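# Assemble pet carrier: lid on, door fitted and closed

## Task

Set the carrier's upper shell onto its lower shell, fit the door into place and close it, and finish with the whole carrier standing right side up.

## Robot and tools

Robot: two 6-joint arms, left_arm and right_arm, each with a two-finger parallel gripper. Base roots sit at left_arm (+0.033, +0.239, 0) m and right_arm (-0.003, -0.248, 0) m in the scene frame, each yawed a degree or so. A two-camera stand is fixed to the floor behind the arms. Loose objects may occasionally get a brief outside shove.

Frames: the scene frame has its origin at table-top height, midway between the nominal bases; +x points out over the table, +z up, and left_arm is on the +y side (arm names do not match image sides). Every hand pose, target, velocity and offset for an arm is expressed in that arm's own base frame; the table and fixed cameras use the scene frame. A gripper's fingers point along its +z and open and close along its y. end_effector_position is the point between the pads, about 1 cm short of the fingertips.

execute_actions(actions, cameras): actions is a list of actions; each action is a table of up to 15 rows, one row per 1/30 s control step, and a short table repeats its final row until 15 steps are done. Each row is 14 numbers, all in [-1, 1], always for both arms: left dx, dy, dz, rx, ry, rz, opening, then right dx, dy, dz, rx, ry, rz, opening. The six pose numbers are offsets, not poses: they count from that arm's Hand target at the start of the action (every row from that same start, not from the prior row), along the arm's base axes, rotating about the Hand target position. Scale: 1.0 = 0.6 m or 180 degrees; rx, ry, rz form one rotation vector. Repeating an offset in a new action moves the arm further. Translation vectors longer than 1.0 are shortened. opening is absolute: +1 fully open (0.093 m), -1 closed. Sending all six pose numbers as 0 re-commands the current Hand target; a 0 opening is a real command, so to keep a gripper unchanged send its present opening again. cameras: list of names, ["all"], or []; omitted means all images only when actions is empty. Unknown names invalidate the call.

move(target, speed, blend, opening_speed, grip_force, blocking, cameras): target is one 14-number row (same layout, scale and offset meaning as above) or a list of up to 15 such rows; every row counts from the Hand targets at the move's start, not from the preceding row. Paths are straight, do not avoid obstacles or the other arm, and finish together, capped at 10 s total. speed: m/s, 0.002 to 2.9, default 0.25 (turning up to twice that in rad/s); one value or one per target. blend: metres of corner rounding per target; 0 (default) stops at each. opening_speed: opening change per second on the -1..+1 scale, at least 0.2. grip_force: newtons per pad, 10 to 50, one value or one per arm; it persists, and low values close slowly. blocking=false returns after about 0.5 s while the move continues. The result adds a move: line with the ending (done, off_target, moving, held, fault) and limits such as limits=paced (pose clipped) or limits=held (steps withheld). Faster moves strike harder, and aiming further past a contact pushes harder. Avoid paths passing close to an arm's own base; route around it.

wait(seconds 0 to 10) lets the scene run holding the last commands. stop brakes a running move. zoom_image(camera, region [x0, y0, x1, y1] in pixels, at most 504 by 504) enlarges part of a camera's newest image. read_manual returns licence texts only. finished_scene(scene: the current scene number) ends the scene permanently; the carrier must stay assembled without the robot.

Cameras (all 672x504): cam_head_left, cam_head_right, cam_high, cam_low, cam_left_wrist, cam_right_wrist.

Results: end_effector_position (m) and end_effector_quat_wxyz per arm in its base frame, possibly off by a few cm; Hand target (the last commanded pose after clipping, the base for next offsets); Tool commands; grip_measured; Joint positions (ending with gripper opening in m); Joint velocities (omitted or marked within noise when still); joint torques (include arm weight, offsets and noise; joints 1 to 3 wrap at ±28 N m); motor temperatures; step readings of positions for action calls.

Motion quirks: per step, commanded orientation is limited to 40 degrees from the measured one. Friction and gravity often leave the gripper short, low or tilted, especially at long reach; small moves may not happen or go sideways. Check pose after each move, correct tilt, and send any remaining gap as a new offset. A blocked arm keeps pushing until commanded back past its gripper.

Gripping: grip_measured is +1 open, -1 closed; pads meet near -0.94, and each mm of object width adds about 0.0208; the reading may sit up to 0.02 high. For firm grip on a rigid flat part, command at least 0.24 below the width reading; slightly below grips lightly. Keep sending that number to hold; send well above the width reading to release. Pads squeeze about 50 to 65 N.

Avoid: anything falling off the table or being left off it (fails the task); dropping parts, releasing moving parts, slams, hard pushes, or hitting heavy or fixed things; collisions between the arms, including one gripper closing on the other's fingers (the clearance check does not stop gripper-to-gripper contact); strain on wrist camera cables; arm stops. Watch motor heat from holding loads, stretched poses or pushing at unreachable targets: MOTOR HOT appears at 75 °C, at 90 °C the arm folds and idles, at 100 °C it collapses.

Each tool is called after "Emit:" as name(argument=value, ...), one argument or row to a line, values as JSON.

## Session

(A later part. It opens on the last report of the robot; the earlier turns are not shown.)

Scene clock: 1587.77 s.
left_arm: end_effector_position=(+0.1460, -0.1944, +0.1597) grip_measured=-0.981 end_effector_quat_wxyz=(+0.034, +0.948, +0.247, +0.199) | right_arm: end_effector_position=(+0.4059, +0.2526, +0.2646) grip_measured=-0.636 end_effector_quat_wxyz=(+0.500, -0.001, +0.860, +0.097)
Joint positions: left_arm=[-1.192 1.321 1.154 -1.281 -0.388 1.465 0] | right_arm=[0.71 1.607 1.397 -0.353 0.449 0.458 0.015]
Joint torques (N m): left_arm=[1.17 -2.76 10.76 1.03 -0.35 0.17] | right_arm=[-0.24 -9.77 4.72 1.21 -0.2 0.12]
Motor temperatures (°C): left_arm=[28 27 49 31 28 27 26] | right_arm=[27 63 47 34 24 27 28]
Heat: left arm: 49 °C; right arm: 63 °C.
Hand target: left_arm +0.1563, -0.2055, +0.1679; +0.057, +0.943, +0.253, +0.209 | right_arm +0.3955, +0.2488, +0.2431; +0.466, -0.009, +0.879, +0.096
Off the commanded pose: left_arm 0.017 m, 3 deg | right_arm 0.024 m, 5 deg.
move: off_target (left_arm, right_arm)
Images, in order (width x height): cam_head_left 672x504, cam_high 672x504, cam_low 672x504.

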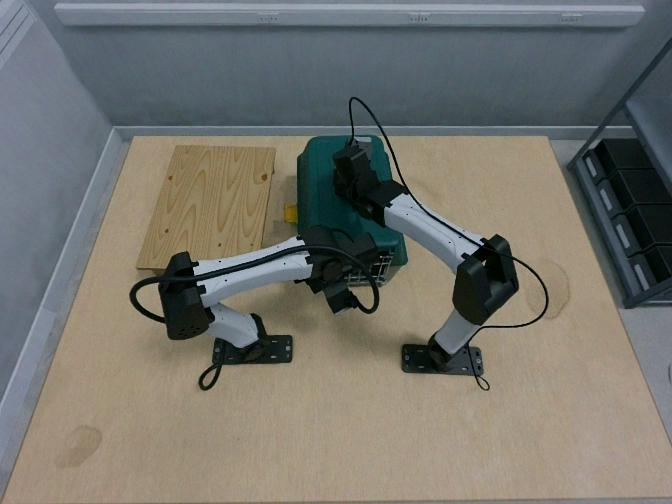

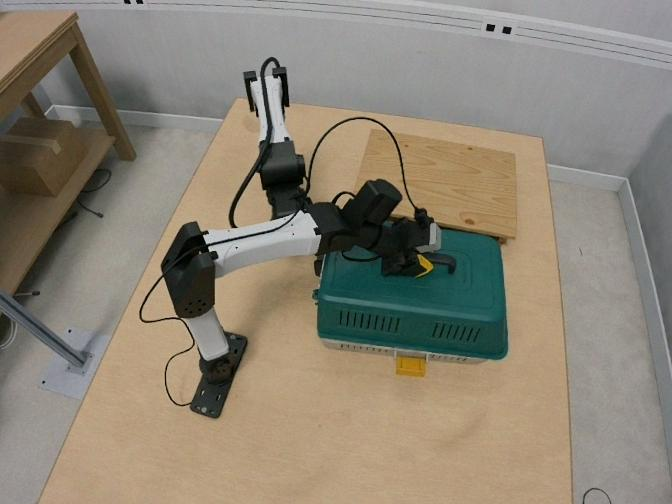

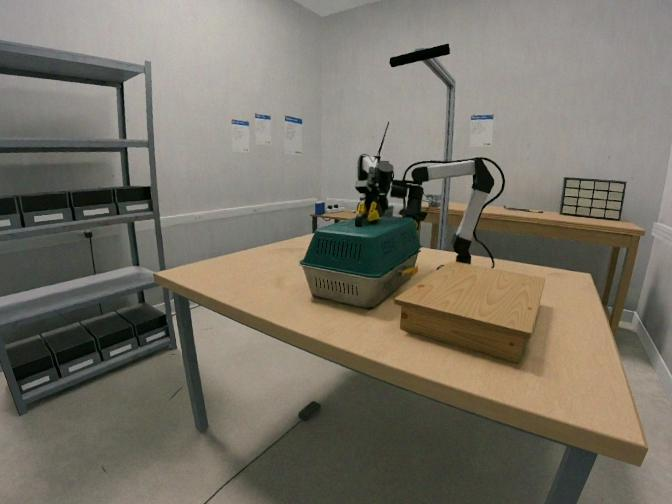

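Emit:
move(
  target=[
    [-0.05,0.01,0,0,0,0,-1,0,0,0,0,0,0,-1],
    [-0.126,0.022,0.272,0,0,0,-1,0,0,0,0,0,0,-1],
  ],
  speed=[0.05,0.25],
  cameras=["cam_left_wrist","cam_high"],
)

Emit:
zoom_image(
  camera="cam_left_wrist",
  region=[400, 200, 560, 360],
)

Emit:
zoom_image(
  camera="cam_left_wrist",
  region=[170, 60, 310, 180],
)

Scene clock: 1598.93 s.
left_arm: end_effector_position=(+0.0844, -0.1919, +0.3279) grip_measured=-0.981 end_effector_quat_wxyz=(+0.279, +0.922, +0.206, +0.175) | right_arm: end_effector_position=(+0.4056, +0.2522, +0.2633) grip_measured=-0.636 end_effector_quat_wxyz=(+0.499, -0.004, +0.861, +0.094)
Joint positions: left_arm=[-1.481 1.091 1.619 -1.55 -0.408 1.337 0] | right_arm=[0.71 1.607 1.395 -0.355 0.45 0.451 0.015]
Joint torques (N m): left_arm=[-1.18 -0.61 7.88 1.49 -0.08 0.17] | right_arm=[-0.2 -9.78 4.82 1.22 -0.2 0.19]
Motor temperatures (°C): left_arm=[28 28 49 31 28 27 26] | right_arm=[27 62 46 33 24 27 28]
Heat: left arm: 49 °C; right arm: 62 °C.
Hand target: left_arm +0.0807, -0.1923, +0.3311; +0.057, +0.943, +0.253, +0.209 | right_arm +0.3955, +0.2489, +0.2429; +0.466, -0.009, +0.880, +0.096
Off the commanded pose: left_arm 0.005 m, 26 deg | right_arm 0.023 m, 4 deg.
joint sent to its limit (left arm) — joint 4 (wrist pitch), lower limit. The joint targets are off in orientation, not in position.
move: off_target (left_arm, right_arm)
Images, in order (width x height): cam_high 672x504, cam_left_wrist 672x504.

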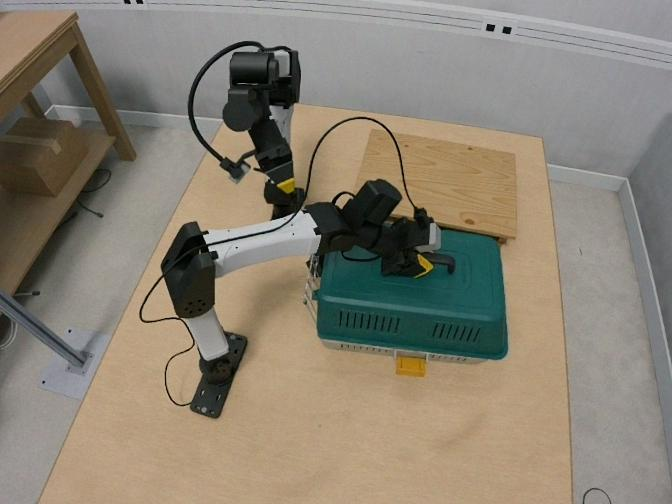

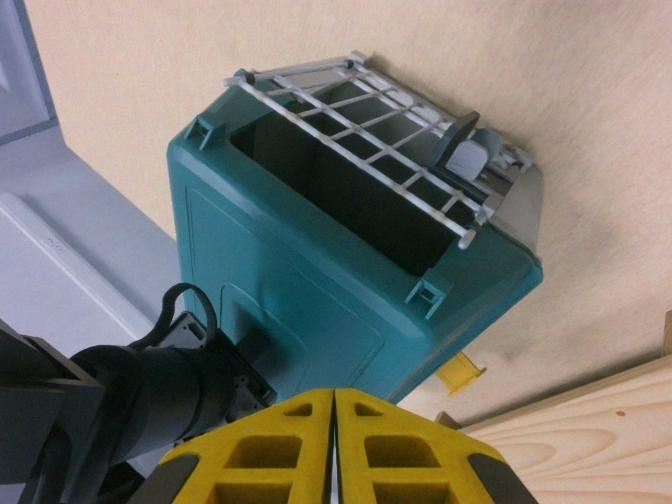

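Scaled by 3.150 from the camera's 672x504 image, which has a finer 960x720 frame.

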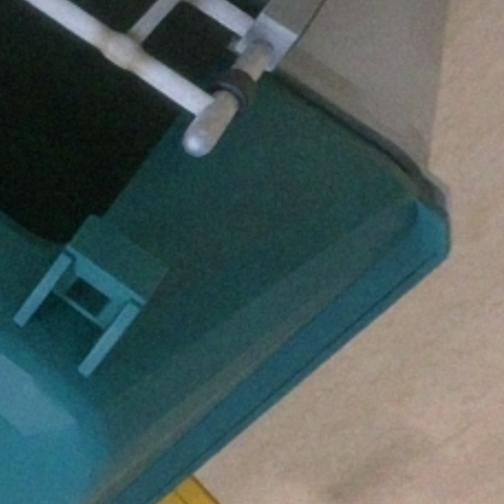

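Scaled by 3.600 from the camera's 672x504 image, which has a finer 960x720 frame.

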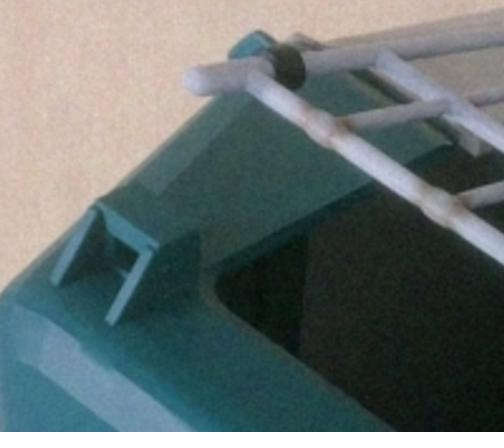

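Emit:
zoom_image(
  camera="cam_high",
  region=[290, 250, 350, 310],
)

Emit:
zoom_image(
  camera="cam_high",
  region=[300, 200, 520, 380],
)

Scaled by 8.400 from the camera's 672x504 image, which has a finer 960x720 frame.

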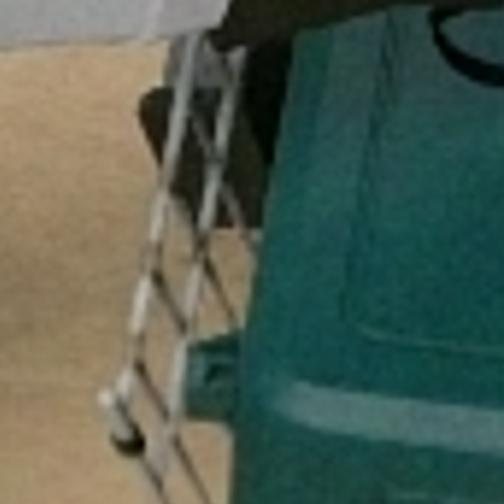

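Scaled by 2.291 from the camera's 672x504 image, which has a finer 960x720 frame.

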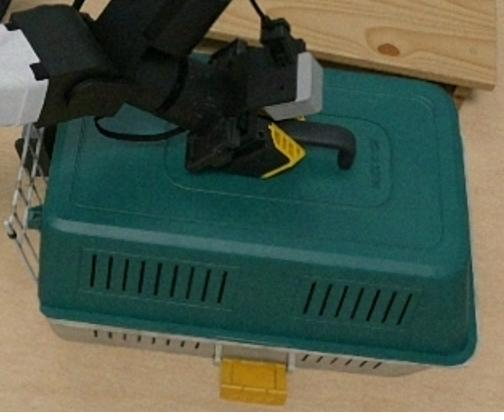

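Emit:
move(
  target=[0,0,0,0,0,0,-1,0.008,0.018,0.15,-0.01,-0.018,0,-1],
  speed=0.08,
)

Emit:
move(
  target=[
    [0.0,0.05,-0.28,0,0,0,-1,0,0,0,0,0,0,-1],
    [0.07,-0.0217,-0.28,0,0,0,-1,0,0,0,0,0,0,-1],
    [0.134,-0.0217,-0.272,0,0,0,-1,0,0,0,0,0,0,-1],
  ],
  speed=[0.25,0.1,0.05],
)

Emit:
move(
  target=[0,0,0,0,0,0,-1,-0.014,0.002,-0.068,0,0.002,0,-1],
  speed=0.08,
  cameras=["cam_head_left","cam_high"],
)

Emit:
zoom_image(
  camera="cam_head_left",
  region=[340, 220, 420, 300],
)

Emit:
zoom_image(
  camera="cam_high",
  region=[290, 250, 350, 310],
)

Scene clock: 1665.87 s.
left_arm: end_effector_position=(+0.0844, -0.1918, +0.3278) grip_measured=-0.981 end_effector_quat_wxyz=(+0.278, +0.922, +0.206, +0.175) | right_arm: end_effector_position=(+0.3940, +0.2545, +0.3033) grip_measured=-0.636 end_effector_quat_wxyz=(+0.454, -0.030, +0.888, +0.066)
Joint positions: left_arm=[-1.481 1.091 1.619 -1.551 -0.408 1.338 0] | right_arm=[0.727 1.677 1.727 -0.745 0.439 0.451 0.015]
Joint torques (N m): left_arm=[-1.16 -0.61 7.88 1.45 -0.08 0.16] | right_arm=[0.95 -9.87 10.45 2 0.45 -0.17]
Motor temperatures (°C): left_arm=[28 27 48 31 28 27 26] | right_arm=[27 59 46 32 24 27 28]
Heat: left arm: 48 °C; right arm: 59 °C.
Hand target: left_arm +0.0807, -0.1922, +0.3311; +0.057, +0.943, +0.253, +0.209 | right_arm +0.4003, +0.2596, +0.3329; +0.490, -0.019, +0.867, +0.082
Off the commanded pose: left_arm 0.005 m, 26 deg | right_arm 0.031 m, 5 deg.
joint sent to its limit (left arm) — joint 4 (wrist pitch), lower limit. The joint targets are off in orientation, not in position.
move: off_target (left_arm, right_arm)

Scene clock: 1669.77 s.
left_arm: end_effector_position=(+0.1465, -0.1908, +0.1597) grip_measured=-0.981 end_effector_quat_wxyz=(+0.026, +0.950, +0.243, +0.195) | right_arm: end_effector_position=(+0.4026, +0.2540, +0.3205) grip_measured=-0.636 end_effector_quat_wxyz=(+0.485, -0.017, +0.872, +0.067)
Joint positions: left_arm=[-1.179 1.322 1.158 -1.295 -0.38 1.483 0] | right_arm=[0.727 1.677 1.74 -0.69 0.479 0.439 0.015]
Joint torques (N m): left_arm=[1.73 -2.58 10.66 1.25 -0.42 0.19] | right_arm=[0.88 -9.4 9.84 1.56 0.08 -0.07]
Motor temperatures (°C): left_arm=[28 27 48 31 28 27 26] | right_arm=[27 59 47 32 24 27 28]
Heat: left arm: 48 °C; right arm: 59 °C.
Hand target: left_arm +0.1611, -0.2053, +0.1679; +0.057, +0.943, +0.253, +0.209 | right_arm +0.4003, +0.2596, +0.3330; +0.490, -0.019, +0.867, +0.082
Off the commanded pose: left_arm 0.022 m, 4 deg | right_arm 0.014 m, 2 deg.
move: off_target (left_arm, right_arm)

Scene clock: 1670.80 s.
left_arm: end_effector_position=(+0.1468, -0.1907, +0.1597) grip_measured=-0.981 end_effector_quat_wxyz=(+0.026, +0.950, +0.244, +0.194) | right_arm: end_effector_position=(+0.4066, +0.2573, +0.2739) grip_measured=-0.636 end_effector_quat_wxyz=(+0.479, -0.015, +0.876, +0.062)
Joint positions: left_arm=[-1.176 1.322 1.158 -1.294 -0.379 1.485 0] | right_arm=[0.727 1.671 1.559 -0.534 0.483 0.449 0.015]
Joint torques (N m): left_arm=[1.55 -2.58 10.66 1.24 -0.42 0.18] | right_arm=[2.22 -13.75 6.78 1.53 0.15 -0.03]
Motor temperatures (°C): left_arm=[28 27 48 31 28 27 26] | right_arm=[27 59 47 32 24 27 28]
Heat: left arm: 48 °C; right arm: 59 °C.
Hand target: left_arm +0.1611, -0.2053, +0.1679; +0.057, +0.943, +0.253, +0.209 | right_arm +0.3919, +0.2609, +0.2922; +0.488, -0.019, +0.869, +0.082
Off the commanded pose: left_arm 0.022 m, 4 deg | right_arm 0.024 m, 3 deg.
move: off_target (left_arm, right_arm)
Images, in order (width x height): cam_head_left 672x504, cam_high 672x504.

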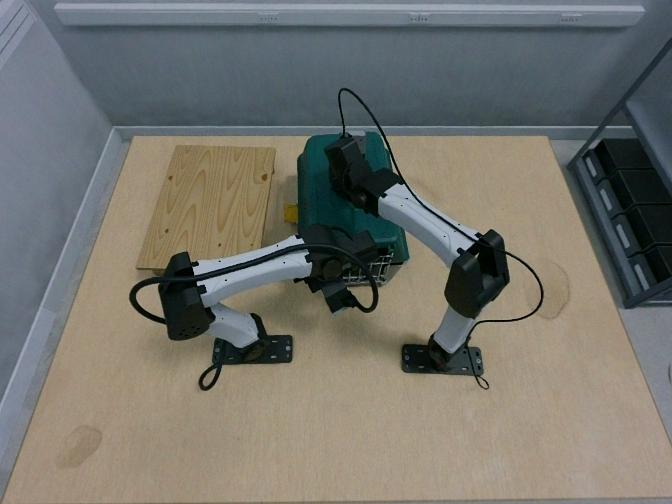

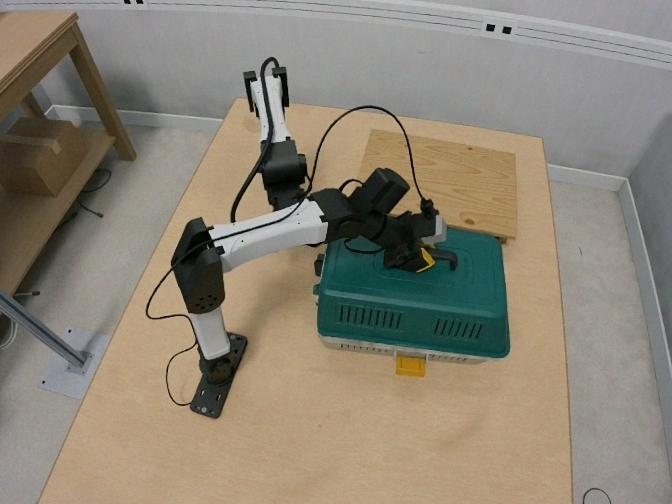

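Scaled by 6.300 from the camera's 672x504 image, which has a finer 960x720 frame.

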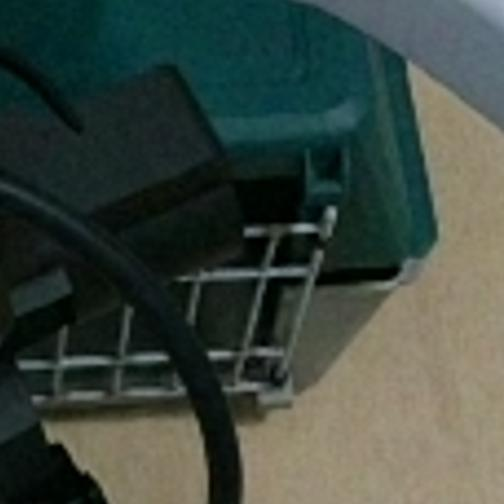

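Scaled by 8.400 from the camera's 672x504 image, which has a finer 960x720 frame.

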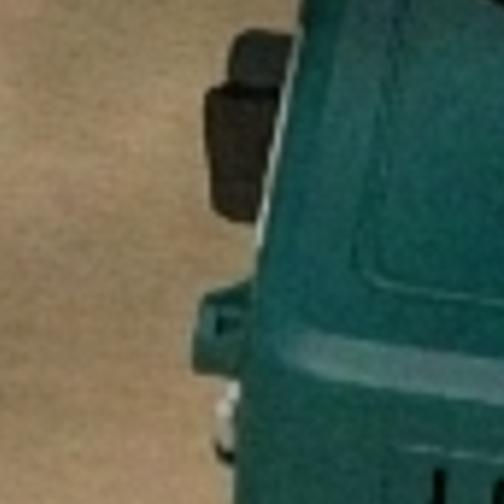

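Emit:
move(
  target=[0,0,0,0,0,0,-1,-0.003,-0.003,-0.03,0,0,0,-1],
  speed=0.08,
)

Emit:
move(
  target=[0,0,0,0,0,0,-1,0.003,-0.006,-0.05,0,0.006,0,-1],
  speed=0.06,
  cameras=["cam_head_left","cam_high","cam_low"],
)

Emit:
zoom_image(
  camera="cam_head_left",
  region=[340, 220, 420, 300],
)

Emit:
zoom_image(
  camera="cam_high",
  region=[290, 250, 350, 310],
)

Emit:
zoom_image(
  camera="cam_high",
  region=[300, 200, 520, 380],
)

Emit:
zoom_image(
  camera="cam_low",
  region=[260, 170, 460, 320],
)

Scene clock: 1686.20 s.
left_arm: end_effector_position=(+0.1470, -0.1908, +0.1597) grip_measured=-0.981 end_effector_quat_wxyz=(+0.026, +0.950, +0.244, +0.194) | right_arm: end_effector_position=(+0.4053, +0.2560, +0.2655) grip_measured=-0.636 end_effector_quat_wxyz=(+0.489, -0.011, +0.869, +0.071)
Joint positions: left_arm=[-1.176 1.322 1.158 -1.293 -0.379 1.485 0] | right_arm=[0.727 1.644 1.474 -0.446 0.483 0.45 0.015]
Joint torques (N m): left_arm=[1.5 -2.58 10.66 1.24 -0.42 0.18] | right_arm=[2.24 -12.79 6.34 1.4 0.13 -0.04]
Motor temperatures (°C): left_arm=[28 27 50 31 28 27 26] | right_arm=[27 63 47 33 24 27 28]
Heat: left arm: 50 °C; right arm: 63 °C.
Hand target: left_arm +0.1611, -0.2053, +0.1679; +0.057, +0.943, +0.253, +0.209 | right_arm +0.3901, +0.2591, +0.2742; +0.488, -0.019, +0.869, +0.082
Off the commanded pose: left_arm 0.022 m, 4 deg | right_arm 0.018 m, 2 deg.
move: off_target (left_arm, right_arm)

Scene clock: 1686.70 s.
left_arm: end_effector_position=(+0.1471, -0.1907, +0.1597) grip_measured=-0.981 end_effector_quat_wxyz=(+0.027, +0.950, +0.244, +0.194) | right_arm: end_effector_position=(+0.4058, +0.2558, +0.2656) grip_measured=-0.636 end_effector_quat_wxyz=(+0.491, -0.009, +0.868, +0.072)
Joint positions: left_arm=[-1.175 1.322 1.158 -1.293 -0.379 1.485 0] | right_arm=[0.727 1.643 1.47 -0.439 0.484 0.45 0.015]
Joint torques (N m): left_arm=[1.44 -2.56 10.67 1.24 -0.42 0.17] | right_arm=[0.28 -9.18 7.39 1.61 0.2 -0.11]
Motor temperatures (°C): left_arm=[28 27 50 31 28 27 26] | right_arm=[27 63 47 33 24 27 28]
Heat: left arm: 50 °C; right arm: 63 °C.
Hand target: left_arm +0.1611, -0.2052, +0.1679; +0.056, +0.943, +0.253, +0.209 | right_arm +0.4053, +0.2559, +0.2651; +0.489, -0.010, +0.869, +0.071 (not the last commanded pose)
Off the commanded pose: left_arm 0.022 m, 4 deg | right_arm 0.026 m, 2 deg.
move: held (right_arm; a check stopped the path), off_target (left_arm); limits=held
pose unreachable (right arm): on one or more control steps of this call, first in action 0 (counted from 0), this arm could not follow its commanded pose, so it was not sent that pose on those steps. It may still have moved: this result reports where it is.
cause: moving toward the commanded pose would bring a part of the arm too close to another arm (this arm's wrist (the part past joint 4) and the left arm's wrist (the part past joint 4), at the place that arm is still heading or pushing toward).
Images, in order (width x height): cam_head_left 672x504, cam_high 672x504, cam_low 672x504.

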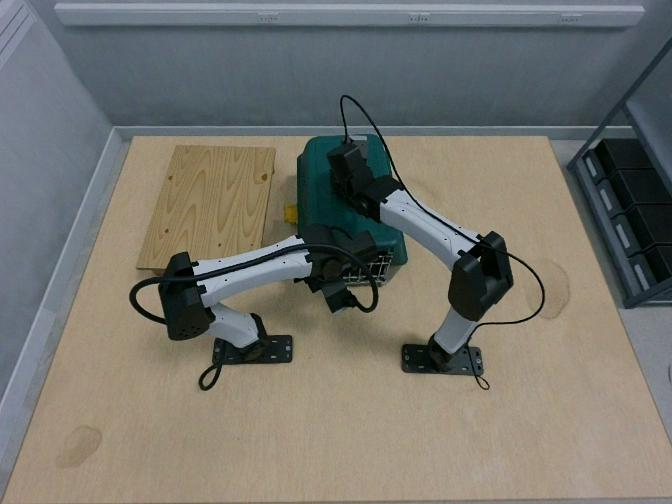

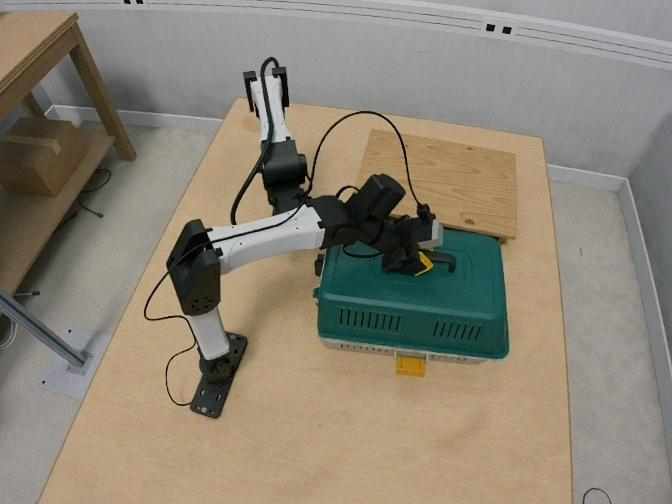

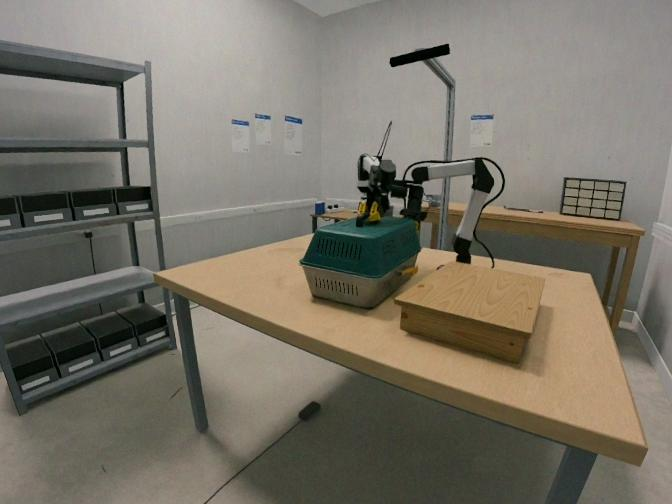

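Scaled by 6.300 from the camera's 672x504 image, which has a finer 960x720 frame.

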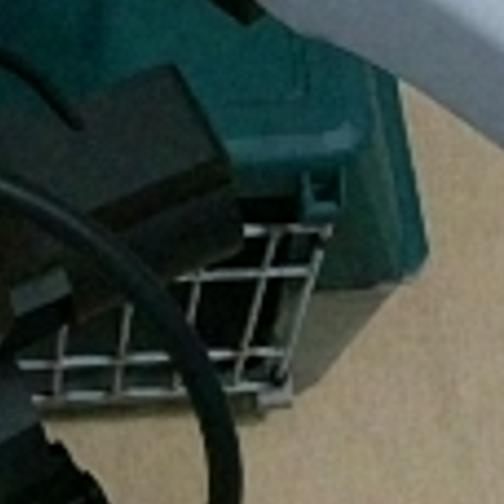

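Scaled by 8.400 from the camera's 672x504 image, which has a finer 960x720 frame.

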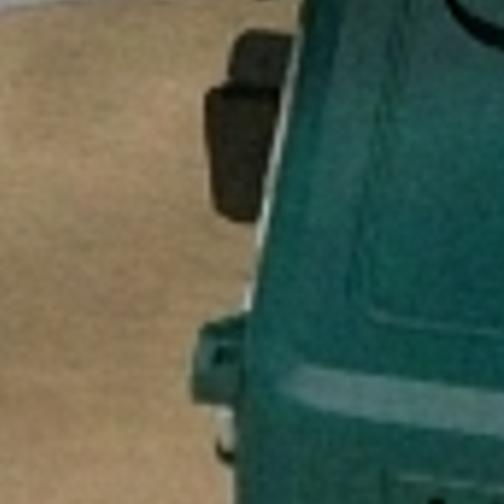

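Scaled by 2.291 from the camera's 672x504 image, which has a finer 960x720 frame.

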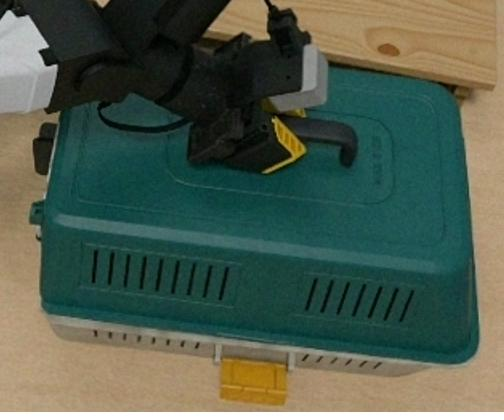

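Scaled by 2.520 from the camera's 672x504 image, which has a finer 960x720 frame.

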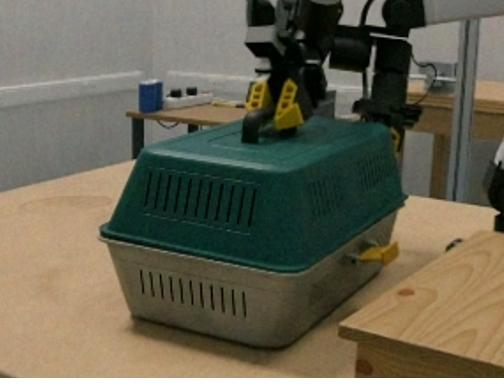

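Emit:
move(
  target=[-0.012,0,0,0,0,0,-1,-0.002,0,0,0,0,0,-1],
  speed=0.05,
)

Emit:
move(
  target=[0,0,0,0,0,0,-1,-0.016,-0.006,-0.02,0,0.006,0,-1],
  speed=0.04,
)

Emit:
move(
  target=[
    [-0.04,0.01,0,0,0,0,-1,0,0,0,0,0,0,-1],
    [-0.122,0.022,0.272,0,0,0,-1,0,0,0,0,0,0,-1],
  ],
  speed=[0.05,0.25],
  cameras=["cam_left_wrist","cam_high"],
)

Emit:
zoom_image(
  camera="cam_left_wrist",
  region=[400, 200, 560, 360],
)

Emit:
zoom_image(
  camera="cam_left_wrist",
  region=[170, 60, 310, 180],
)

Emit:
zoom_image(
  camera="cam_high",
  region=[300, 200, 520, 380],
)

Scene clock: 1701.27 s.
left_arm: end_effector_position=(+0.1466, -0.1912, +0.1598) grip_measured=-0.981 end_effector_quat_wxyz=(+0.028, +0.948, +0.249, +0.195) | right_arm: end_effector_position=(+0.4058, +0.2558, +0.2656) grip_measured=-0.636 end_effector_quat_wxyz=(+0.491, -0.009, +0.868, +0.072)
Joint positions: left_arm=[-1.179 1.322 1.158 -1.293 -0.38 1.471 0] | right_arm=[0.727 1.643 1.47 -0.439 0.484 0.45 0.015]
Joint torques (N m): left_arm=[-1.05 -3.11 10.19 1.08 -0.45 0.03] | right_arm=[0.5 -9.48 7.12 1.61 0.21 -0.1]
Motor temperatures (°C): left_arm=[28 27 51 31 28 27 26] | right_arm=[27 61 48 34 24 27 28]
Heat: left arm: 51 °C; right arm: 61 °C.
Hand target: left_arm +0.1540, -0.2052, +0.1679; +0.056, +0.943, +0.253, +0.209 | right_arm +0.4041, +0.2559, +0.2651; +0.489, -0.010, +0.869, +0.071
Off the commanded pose: left_arm 0.018 m, 4 deg | right_arm 0.002 m, 0 deg.
move: off_target (left_arm)

Scene clock: 1702.10 s.
left_arm: end_effector_position=(+0.1466, -0.1912, +0.1598) grip_measured=-0.981 end_effector_quat_wxyz=(+0.028, +0.948, +0.249, +0.195) | right_arm: end_effector_position=(+0.4059, +0.2547, +0.2635) grip_measured=-0.636 end_effector_quat_wxyz=(+0.499, -0.005, +0.863, +0.076)
Joint positions: left_arm=[-1.179 1.322 1.158 -1.293 -0.38 1.47 0] | right_arm=[0.727 1.63 1.43 -0.39 0.49 0.45 0.015]
Joint torques (N m): left_arm=[-1.14 -3.11 10.19 1.08 -0.45 0.01] | right_arm=[1.1 -10.7 5.3 1.27 0.14 0.07]
Motor temperatures (°C): left_arm=[28 27 51 31 28 27 26] | right_arm=[27 61 48 34 24 27 28]
Heat: left arm: 51 °C; right arm: 61 °C.
Hand target: left_arm +0.1539, -0.2052, +0.1679; +0.056, +0.943, +0.253, +0.209 | right_arm +0.3945, +0.2523, +0.2531; +0.481, -0.010, +0.874, +0.071
Off the commanded pose: left_arm 0.018 m, 4 deg | right_arm 0.016 m, 3 deg.
move: off_target (left_arm, right_arm)

Scene clock: 1704.20 s.
left_arm: end_effector_position=(+0.0843, -0.1916, +0.3280) grip_measured=-0.981 end_effector_quat_wxyz=(+0.279, +0.921, +0.206, +0.175) | right_arm: end_effector_position=(+0.4059, +0.2547, +0.2635) grip_measured=-0.636 end_effector_quat_wxyz=(+0.499, -0.005, +0.863, +0.076)
Joint positions: left_arm=[-1.48 1.09 1.619 -1.55 -0.407 1.338 0] | right_arm=[0.727 1.63 1.43 -0.39 0.49 0.45 0.015]
Joint torques (N m): left_arm=[-1.16 -0.62 7.91 1.5 -0.09 0.16] | right_arm=[1.1 -10.7 5.31 1.28 0.14 0.06]
Motor temperatures (°C): left_arm=[28 27 51 31 28 27 26] | right_arm=[27 62 47 34 24 27 28]
Heat: left arm: 51 °C; right arm: 62 °C.
Hand target: left_arm +0.0807, -0.1920, +0.3311; +0.057, +0.943, +0.253, +0.209 | right_arm +0.3945, +0.2523, +0.2531; +0.481, -0.010, +0.874, +0.071
Off the commanded pose: left_arm 0.005 m, 27 deg | right_arm 0.016 m, 3 deg.
joint sent to its limit (left arm) — joint 4 (wrist pitch), lower limit. The joint targets are off in orientation, not in position.
move: off_target (left_arm, right_arm)
Images, in order (width x height): cam_high 672x504, cam_left_wrist 672x504.

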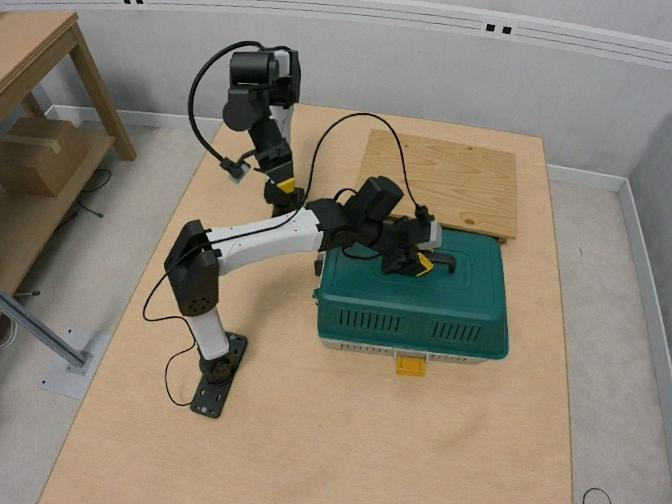

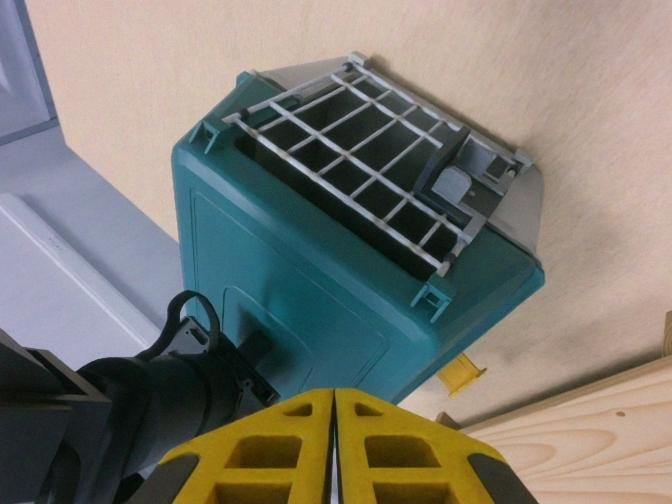

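Scaled by 3.150 from the camera's 672x504 image, which has a finer 960x720 frame.

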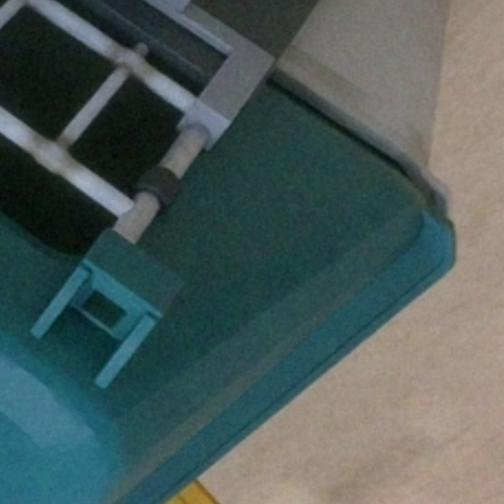

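Scaled by 3.600 from the camera's 672x504 image, which has a finer 960x720 frame.

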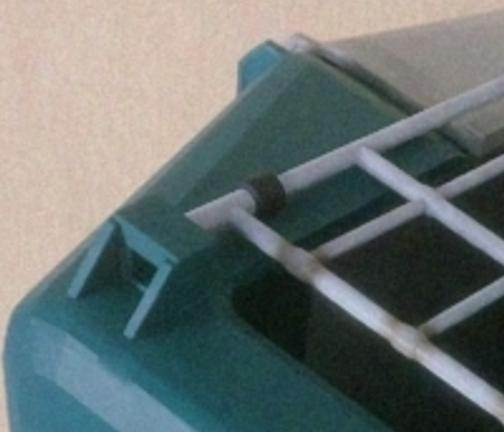

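Scaled by 2.291 from the camera's 672x504 image, which has a finer 960x720 frame.

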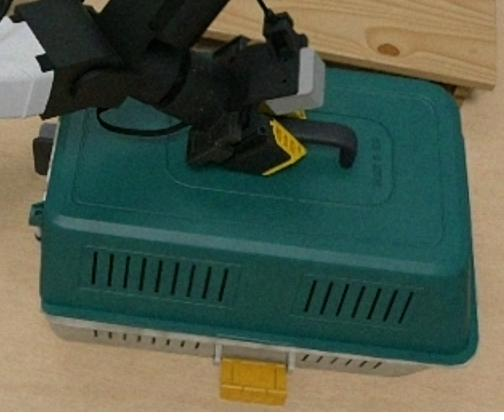

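Emit:
move(
  target=[
    [0,0,0,0,0,0,-1,-0.004,0,0.025,0,0.01,0,-1],
    [0,0,0,0,0,0,-1,-0.025,0,0.025,0,0.015,0,-1],
  ],
  speed=0.03,
  cameras=["cam_left_wrist","cam_high"],
)

Emit:
zoom_image(
  camera="cam_left_wrist",
  region=[400, 200, 560, 360],
)

Emit:
zoom_image(
  camera="cam_left_wrist",
  region=[170, 60, 310, 180],
)

Emit:
zoom_image(
  camera="cam_high",
  region=[300, 200, 520, 380],
)

Scene clock: 1722.17 s.
left_arm: end_effector_position=(+0.0843, -0.1915, +0.3280) grip_measured=-0.981 end_effector_quat_wxyz=(+0.279, +0.922, +0.206, +0.175) | right_arm: end_effector_position=(+0.3943, +0.2525, +0.2625) grip_measured=-0.636 end_effector_quat_wxyz=(+0.473, -0.002, +0.878, +0.070)
Joint positions: left_arm=[-1.48 1.09 1.619 -1.551 -0.407 1.339 0] | right_arm=[0.738 1.625 1.473 -0.509 0.485 0.493 0.015]
Joint torques (N m): left_arm=[-1.16 -0.59 7.83 1.46 -0.09 0.15] | right_arm=[1.88 -11.32 8.44 0.93 0.17 0.06]
Motor temperatures (°C): left_arm=[28 27 49 32 28 27 26] | right_arm=[27 63 47 33 24 27 28]
Heat: left arm: 49 °C; right arm: 63 °C.
Hand target: left_arm +0.0807, -0.1920, +0.3311; +0.057, +0.943, +0.253, +0.209 | right_arm +0.3795, +0.2523, +0.2680; +0.460, -0.008, +0.885, +0.071
Off the commanded pose: left_arm 0.005 m, 26 deg | right_arm 0.016 m, 2 deg.
joint sent to its limit (left arm) — joint 4 (wrist pitch), lower limit. The joint targets are off in orientation, not in position.
move: off_target (left_arm, right_arm)
Images, in order (width x height): cam_high 672x504, cam_left_wrist 672x504.

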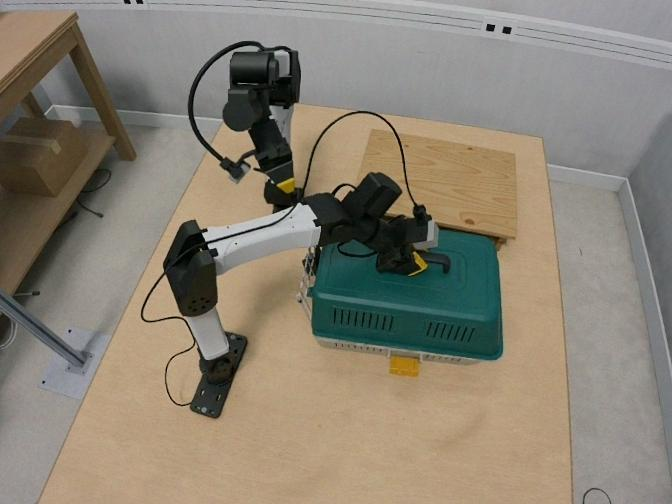

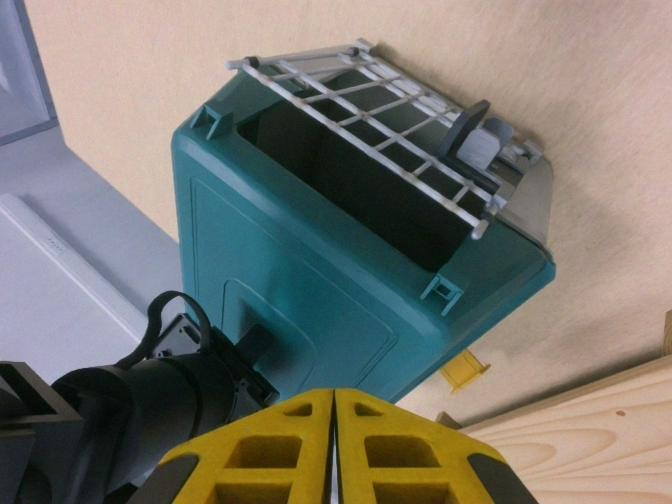

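Scaled by 3.150 from the camera's 672x504 image, which has a finer 960x720 frame.

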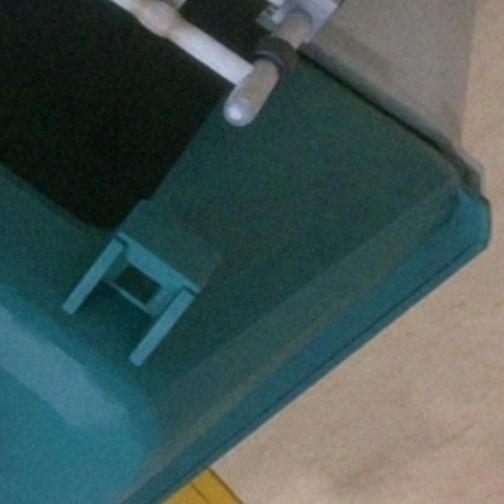

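Scaled by 3.600 from the camera's 672x504 image, which has a finer 960x720 frame.

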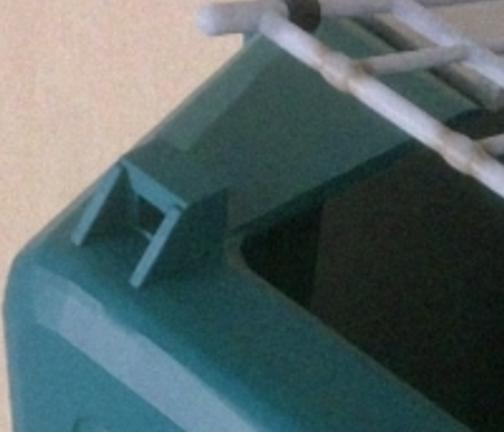

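Scaled by 2.291 from the camera's 672x504 image, which has a finer 960x720 frame.

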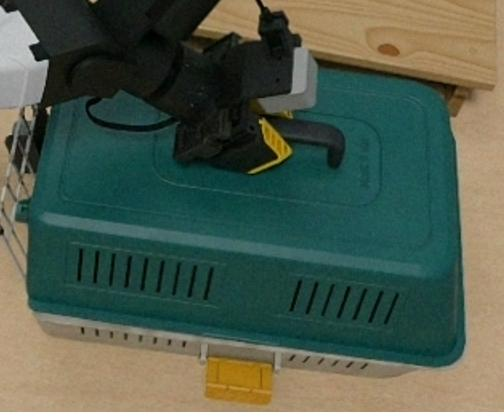

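Emit:
move(
  target=[0,0,0,0,0,0,-1,0.02,0.008,0.13,0,-0.03,0,-1],
  speed=0.08,
  cameras=["cam_low"],
)

Emit:
move(
  target=[
    [-0.005,0.05,-0.28,0,0,0,-1,0,0,0,0,0,0,-1],
    [0.06,-0.0217,-0.28,0,0,0,-1,0,0,0,0,0,0,-1],
    [0.118,-0.0217,-0.272,0,0,0,-1,0,0,0,0,0,0,-1],
  ],
  speed=[0.25,0.1,0.05],
)

Emit:
move(
  target=[0,0,0,0,0,0,-1,-0.015,0.003,-0.06,0,0.002,0,-1],
  speed=0.08,
  cameras=["cam_head_left","cam_high"],
)

Emit:
zoom_image(
  camera="cam_head_left",
  region=[340, 220, 420, 300],
)

Emit:
zoom_image(
  camera="cam_high",
  region=[290, 250, 350, 310],
)

Emit:
zoom_image(
  camera="cam_high",
  region=[300, 200, 520, 380],
)

Scene clock: 1755.20 s.
left_arm: end_effector_position=(+0.0843, -0.1915, +0.3280) grip_measured=-0.981 end_effector_quat_wxyz=(+0.279, +0.922, +0.206, +0.175) | right_arm: end_effector_position=(+0.3858, +0.2523, +0.3163) grip_measured=-0.636 end_effector_quat_wxyz=(+0.465, -0.024, +0.883, +0.055)
Joint positions: left_arm=[-1.48 1.09 1.619 -1.551 -0.407 1.339 0] | right_arm=[0.753 1.662 1.751 -0.781 0.492 0.464 0.015]
Joint torques (N m): left_arm=[-1.14 -0.58 7.84 1.46 -0.09 0.16] | right_arm=[1.06 -9.55 10.51 2 0.5 -0.18]
Motor temperatures (°C): left_arm=[28 27 48 32 28 27 26] | right_arm=[27 66 51 31 24 27 28]
Heat: left arm: 48 °C; right arm: 66 °C.
Hand target: left_arm +0.0807, -0.1920, +0.3311; +0.057, +0.943, +0.253, +0.209 | right_arm +0.3915, +0.2571, +0.3461; +0.501, -0.011, +0.862, +0.071
Off the commanded pose: left_arm 0.005 m, 26 deg | right_arm 0.031 m, 5 deg.
joint sent to its limit (left arm) — joint 4 (wrist pitch), lower limit. The joint targets are off in orientation, not in position.
move: off_target (left_arm, right_arm)
Images, in order (width x height): cam_low 672x504.

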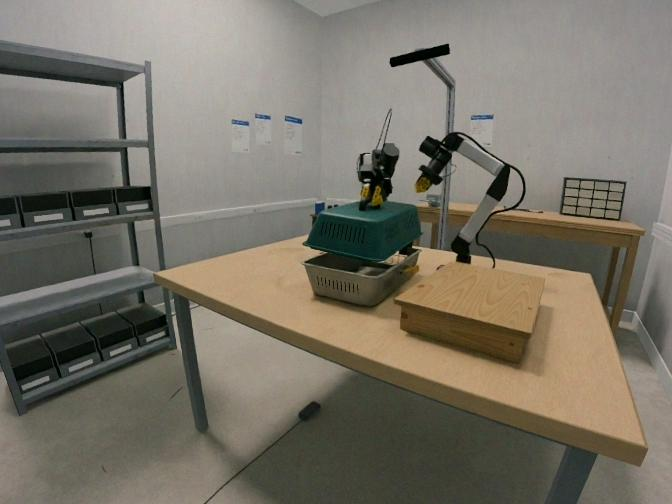

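Scene clock: 1759.00 s.
left_arm: end_effector_position=(+0.1393, -0.1912, +0.1592) grip_measured=-0.981 end_effector_quat_wxyz=(+0.027, +0.949, +0.245, +0.198) | right_arm: end_effector_position=(+0.3909, +0.2510, +0.3266) grip_measured=-0.636 end_effector_quat_wxyz=(+0.484, -0.016, +0.873, +0.053)
Joint positions: left_arm=[-1.216 1.314 1.149 -1.304 -0.391 1.441 0] | right_arm=[0.753 1.662 1.759 -0.749 0.522 0.453 0.015]
Joint torques (N m): left_arm=[1.55 -2.7 10.85 1.12 -0.37 0.18] | right_arm=[1.02 -9.21 10.17 1.75 0.22 -0.1]
Motor temperatures (°C): left_arm=[28 27 48 31 28 27 26] | right_arm=[27 64 51 32 24 27 28]
Heat: left arm: 48 °C; right arm: 64 °C.
Hand target: left_arm +0.1515, -0.2051, +0.1678; +0.057, +0.943, +0.253, +0.209 | right_arm +0.3915, +0.2571, +0.3462; +0.502, -0.011, +0.862, +0.071
Off the commanded pose: left_arm 0.020 m, 4 deg | right_arm 0.020 m, 3 deg.
move: off_target (left_arm, right_arm)

Scene clock: 1760.00 s.
left_arm: end_effector_position=(+0.1386, -0.1915, +0.1593) grip_measured=-0.981 end_effector_quat_wxyz=(+0.028, +0.949, +0.244, +0.196) | right_arm: end_effector_position=(+0.3933, +0.2562, +0.2849) grip_measured=-0.636 end_effector_quat_wxyz=(+0.477, -0.017, +0.877, +0.046)
Joint positions: left_arm=[-1.215 1.314 1.151 -1.306 -0.385 1.442 0] | right_arm=[0.76 1.656 1.598 -0.618 0.53 0.463 0.015]
Joint torques (N m): left_arm=[1.5 -2.71 10.7 1.14 -0.43 0.18] | right_arm=[2.06 -13.67 7.04 1.73 0.28 0]
Motor temperatures (°C): left_arm=[28 27 48 31 28 27 26] | right_arm=[27 64 51 32 24 27 28]
Heat: left arm: 48 °C; right arm: 64 °C.
Hand target: left_arm +0.1515, -0.2051, +0.1679; +0.057, +0.943, +0.253, +0.209 | right_arm +0.3825, +0.2589, +0.3102; +0.499, -0.011, +0.864, +0.071
Off the commanded pose: left_arm 0.021 m, 4 deg | right_arm 0.028 m, 4 deg.
move: off_target (left_arm, right_arm)
Images, in order (width x height): cam_head_left 672x504, cam_high 672x504.

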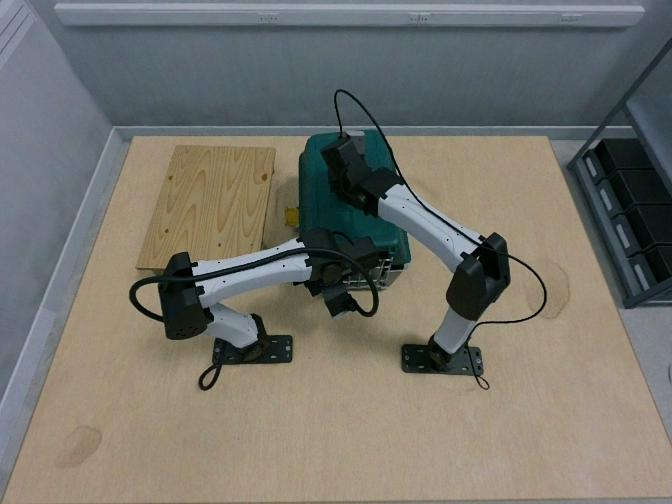

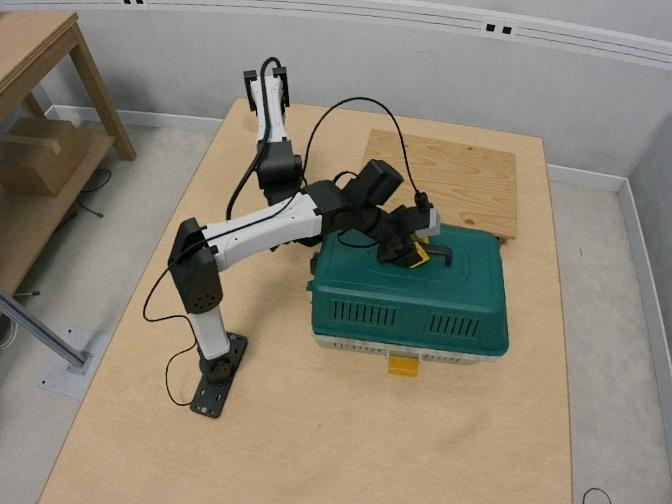

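Scaled by 6.300 from the camera's 672x504 image, which has a finer 960x720 frame.

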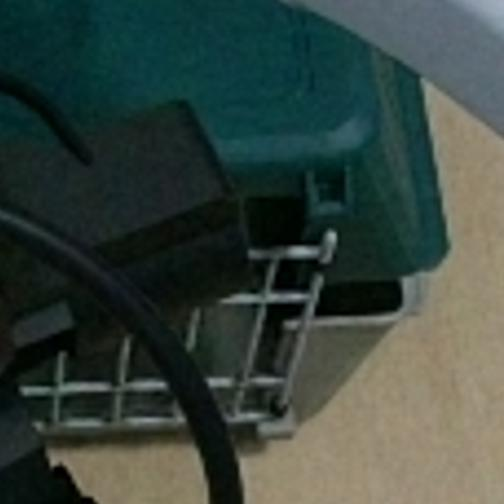

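Scaled by 8.400 from the camera's 672x504 image, which has a finer 960x720 frame.

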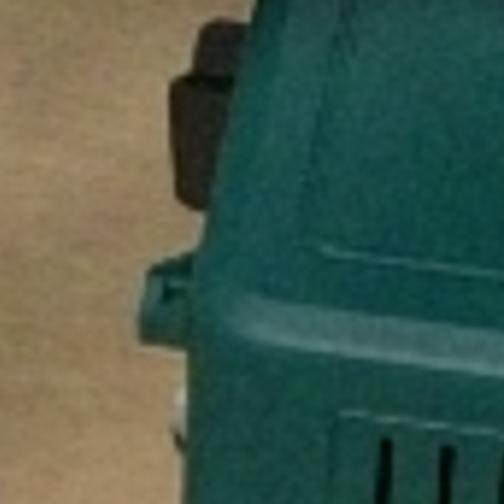

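Scaled by 2.291 from the camera's 672x504 image, which has a finer 960x720 frame.

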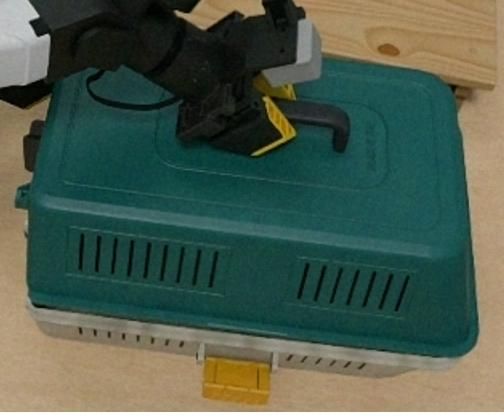

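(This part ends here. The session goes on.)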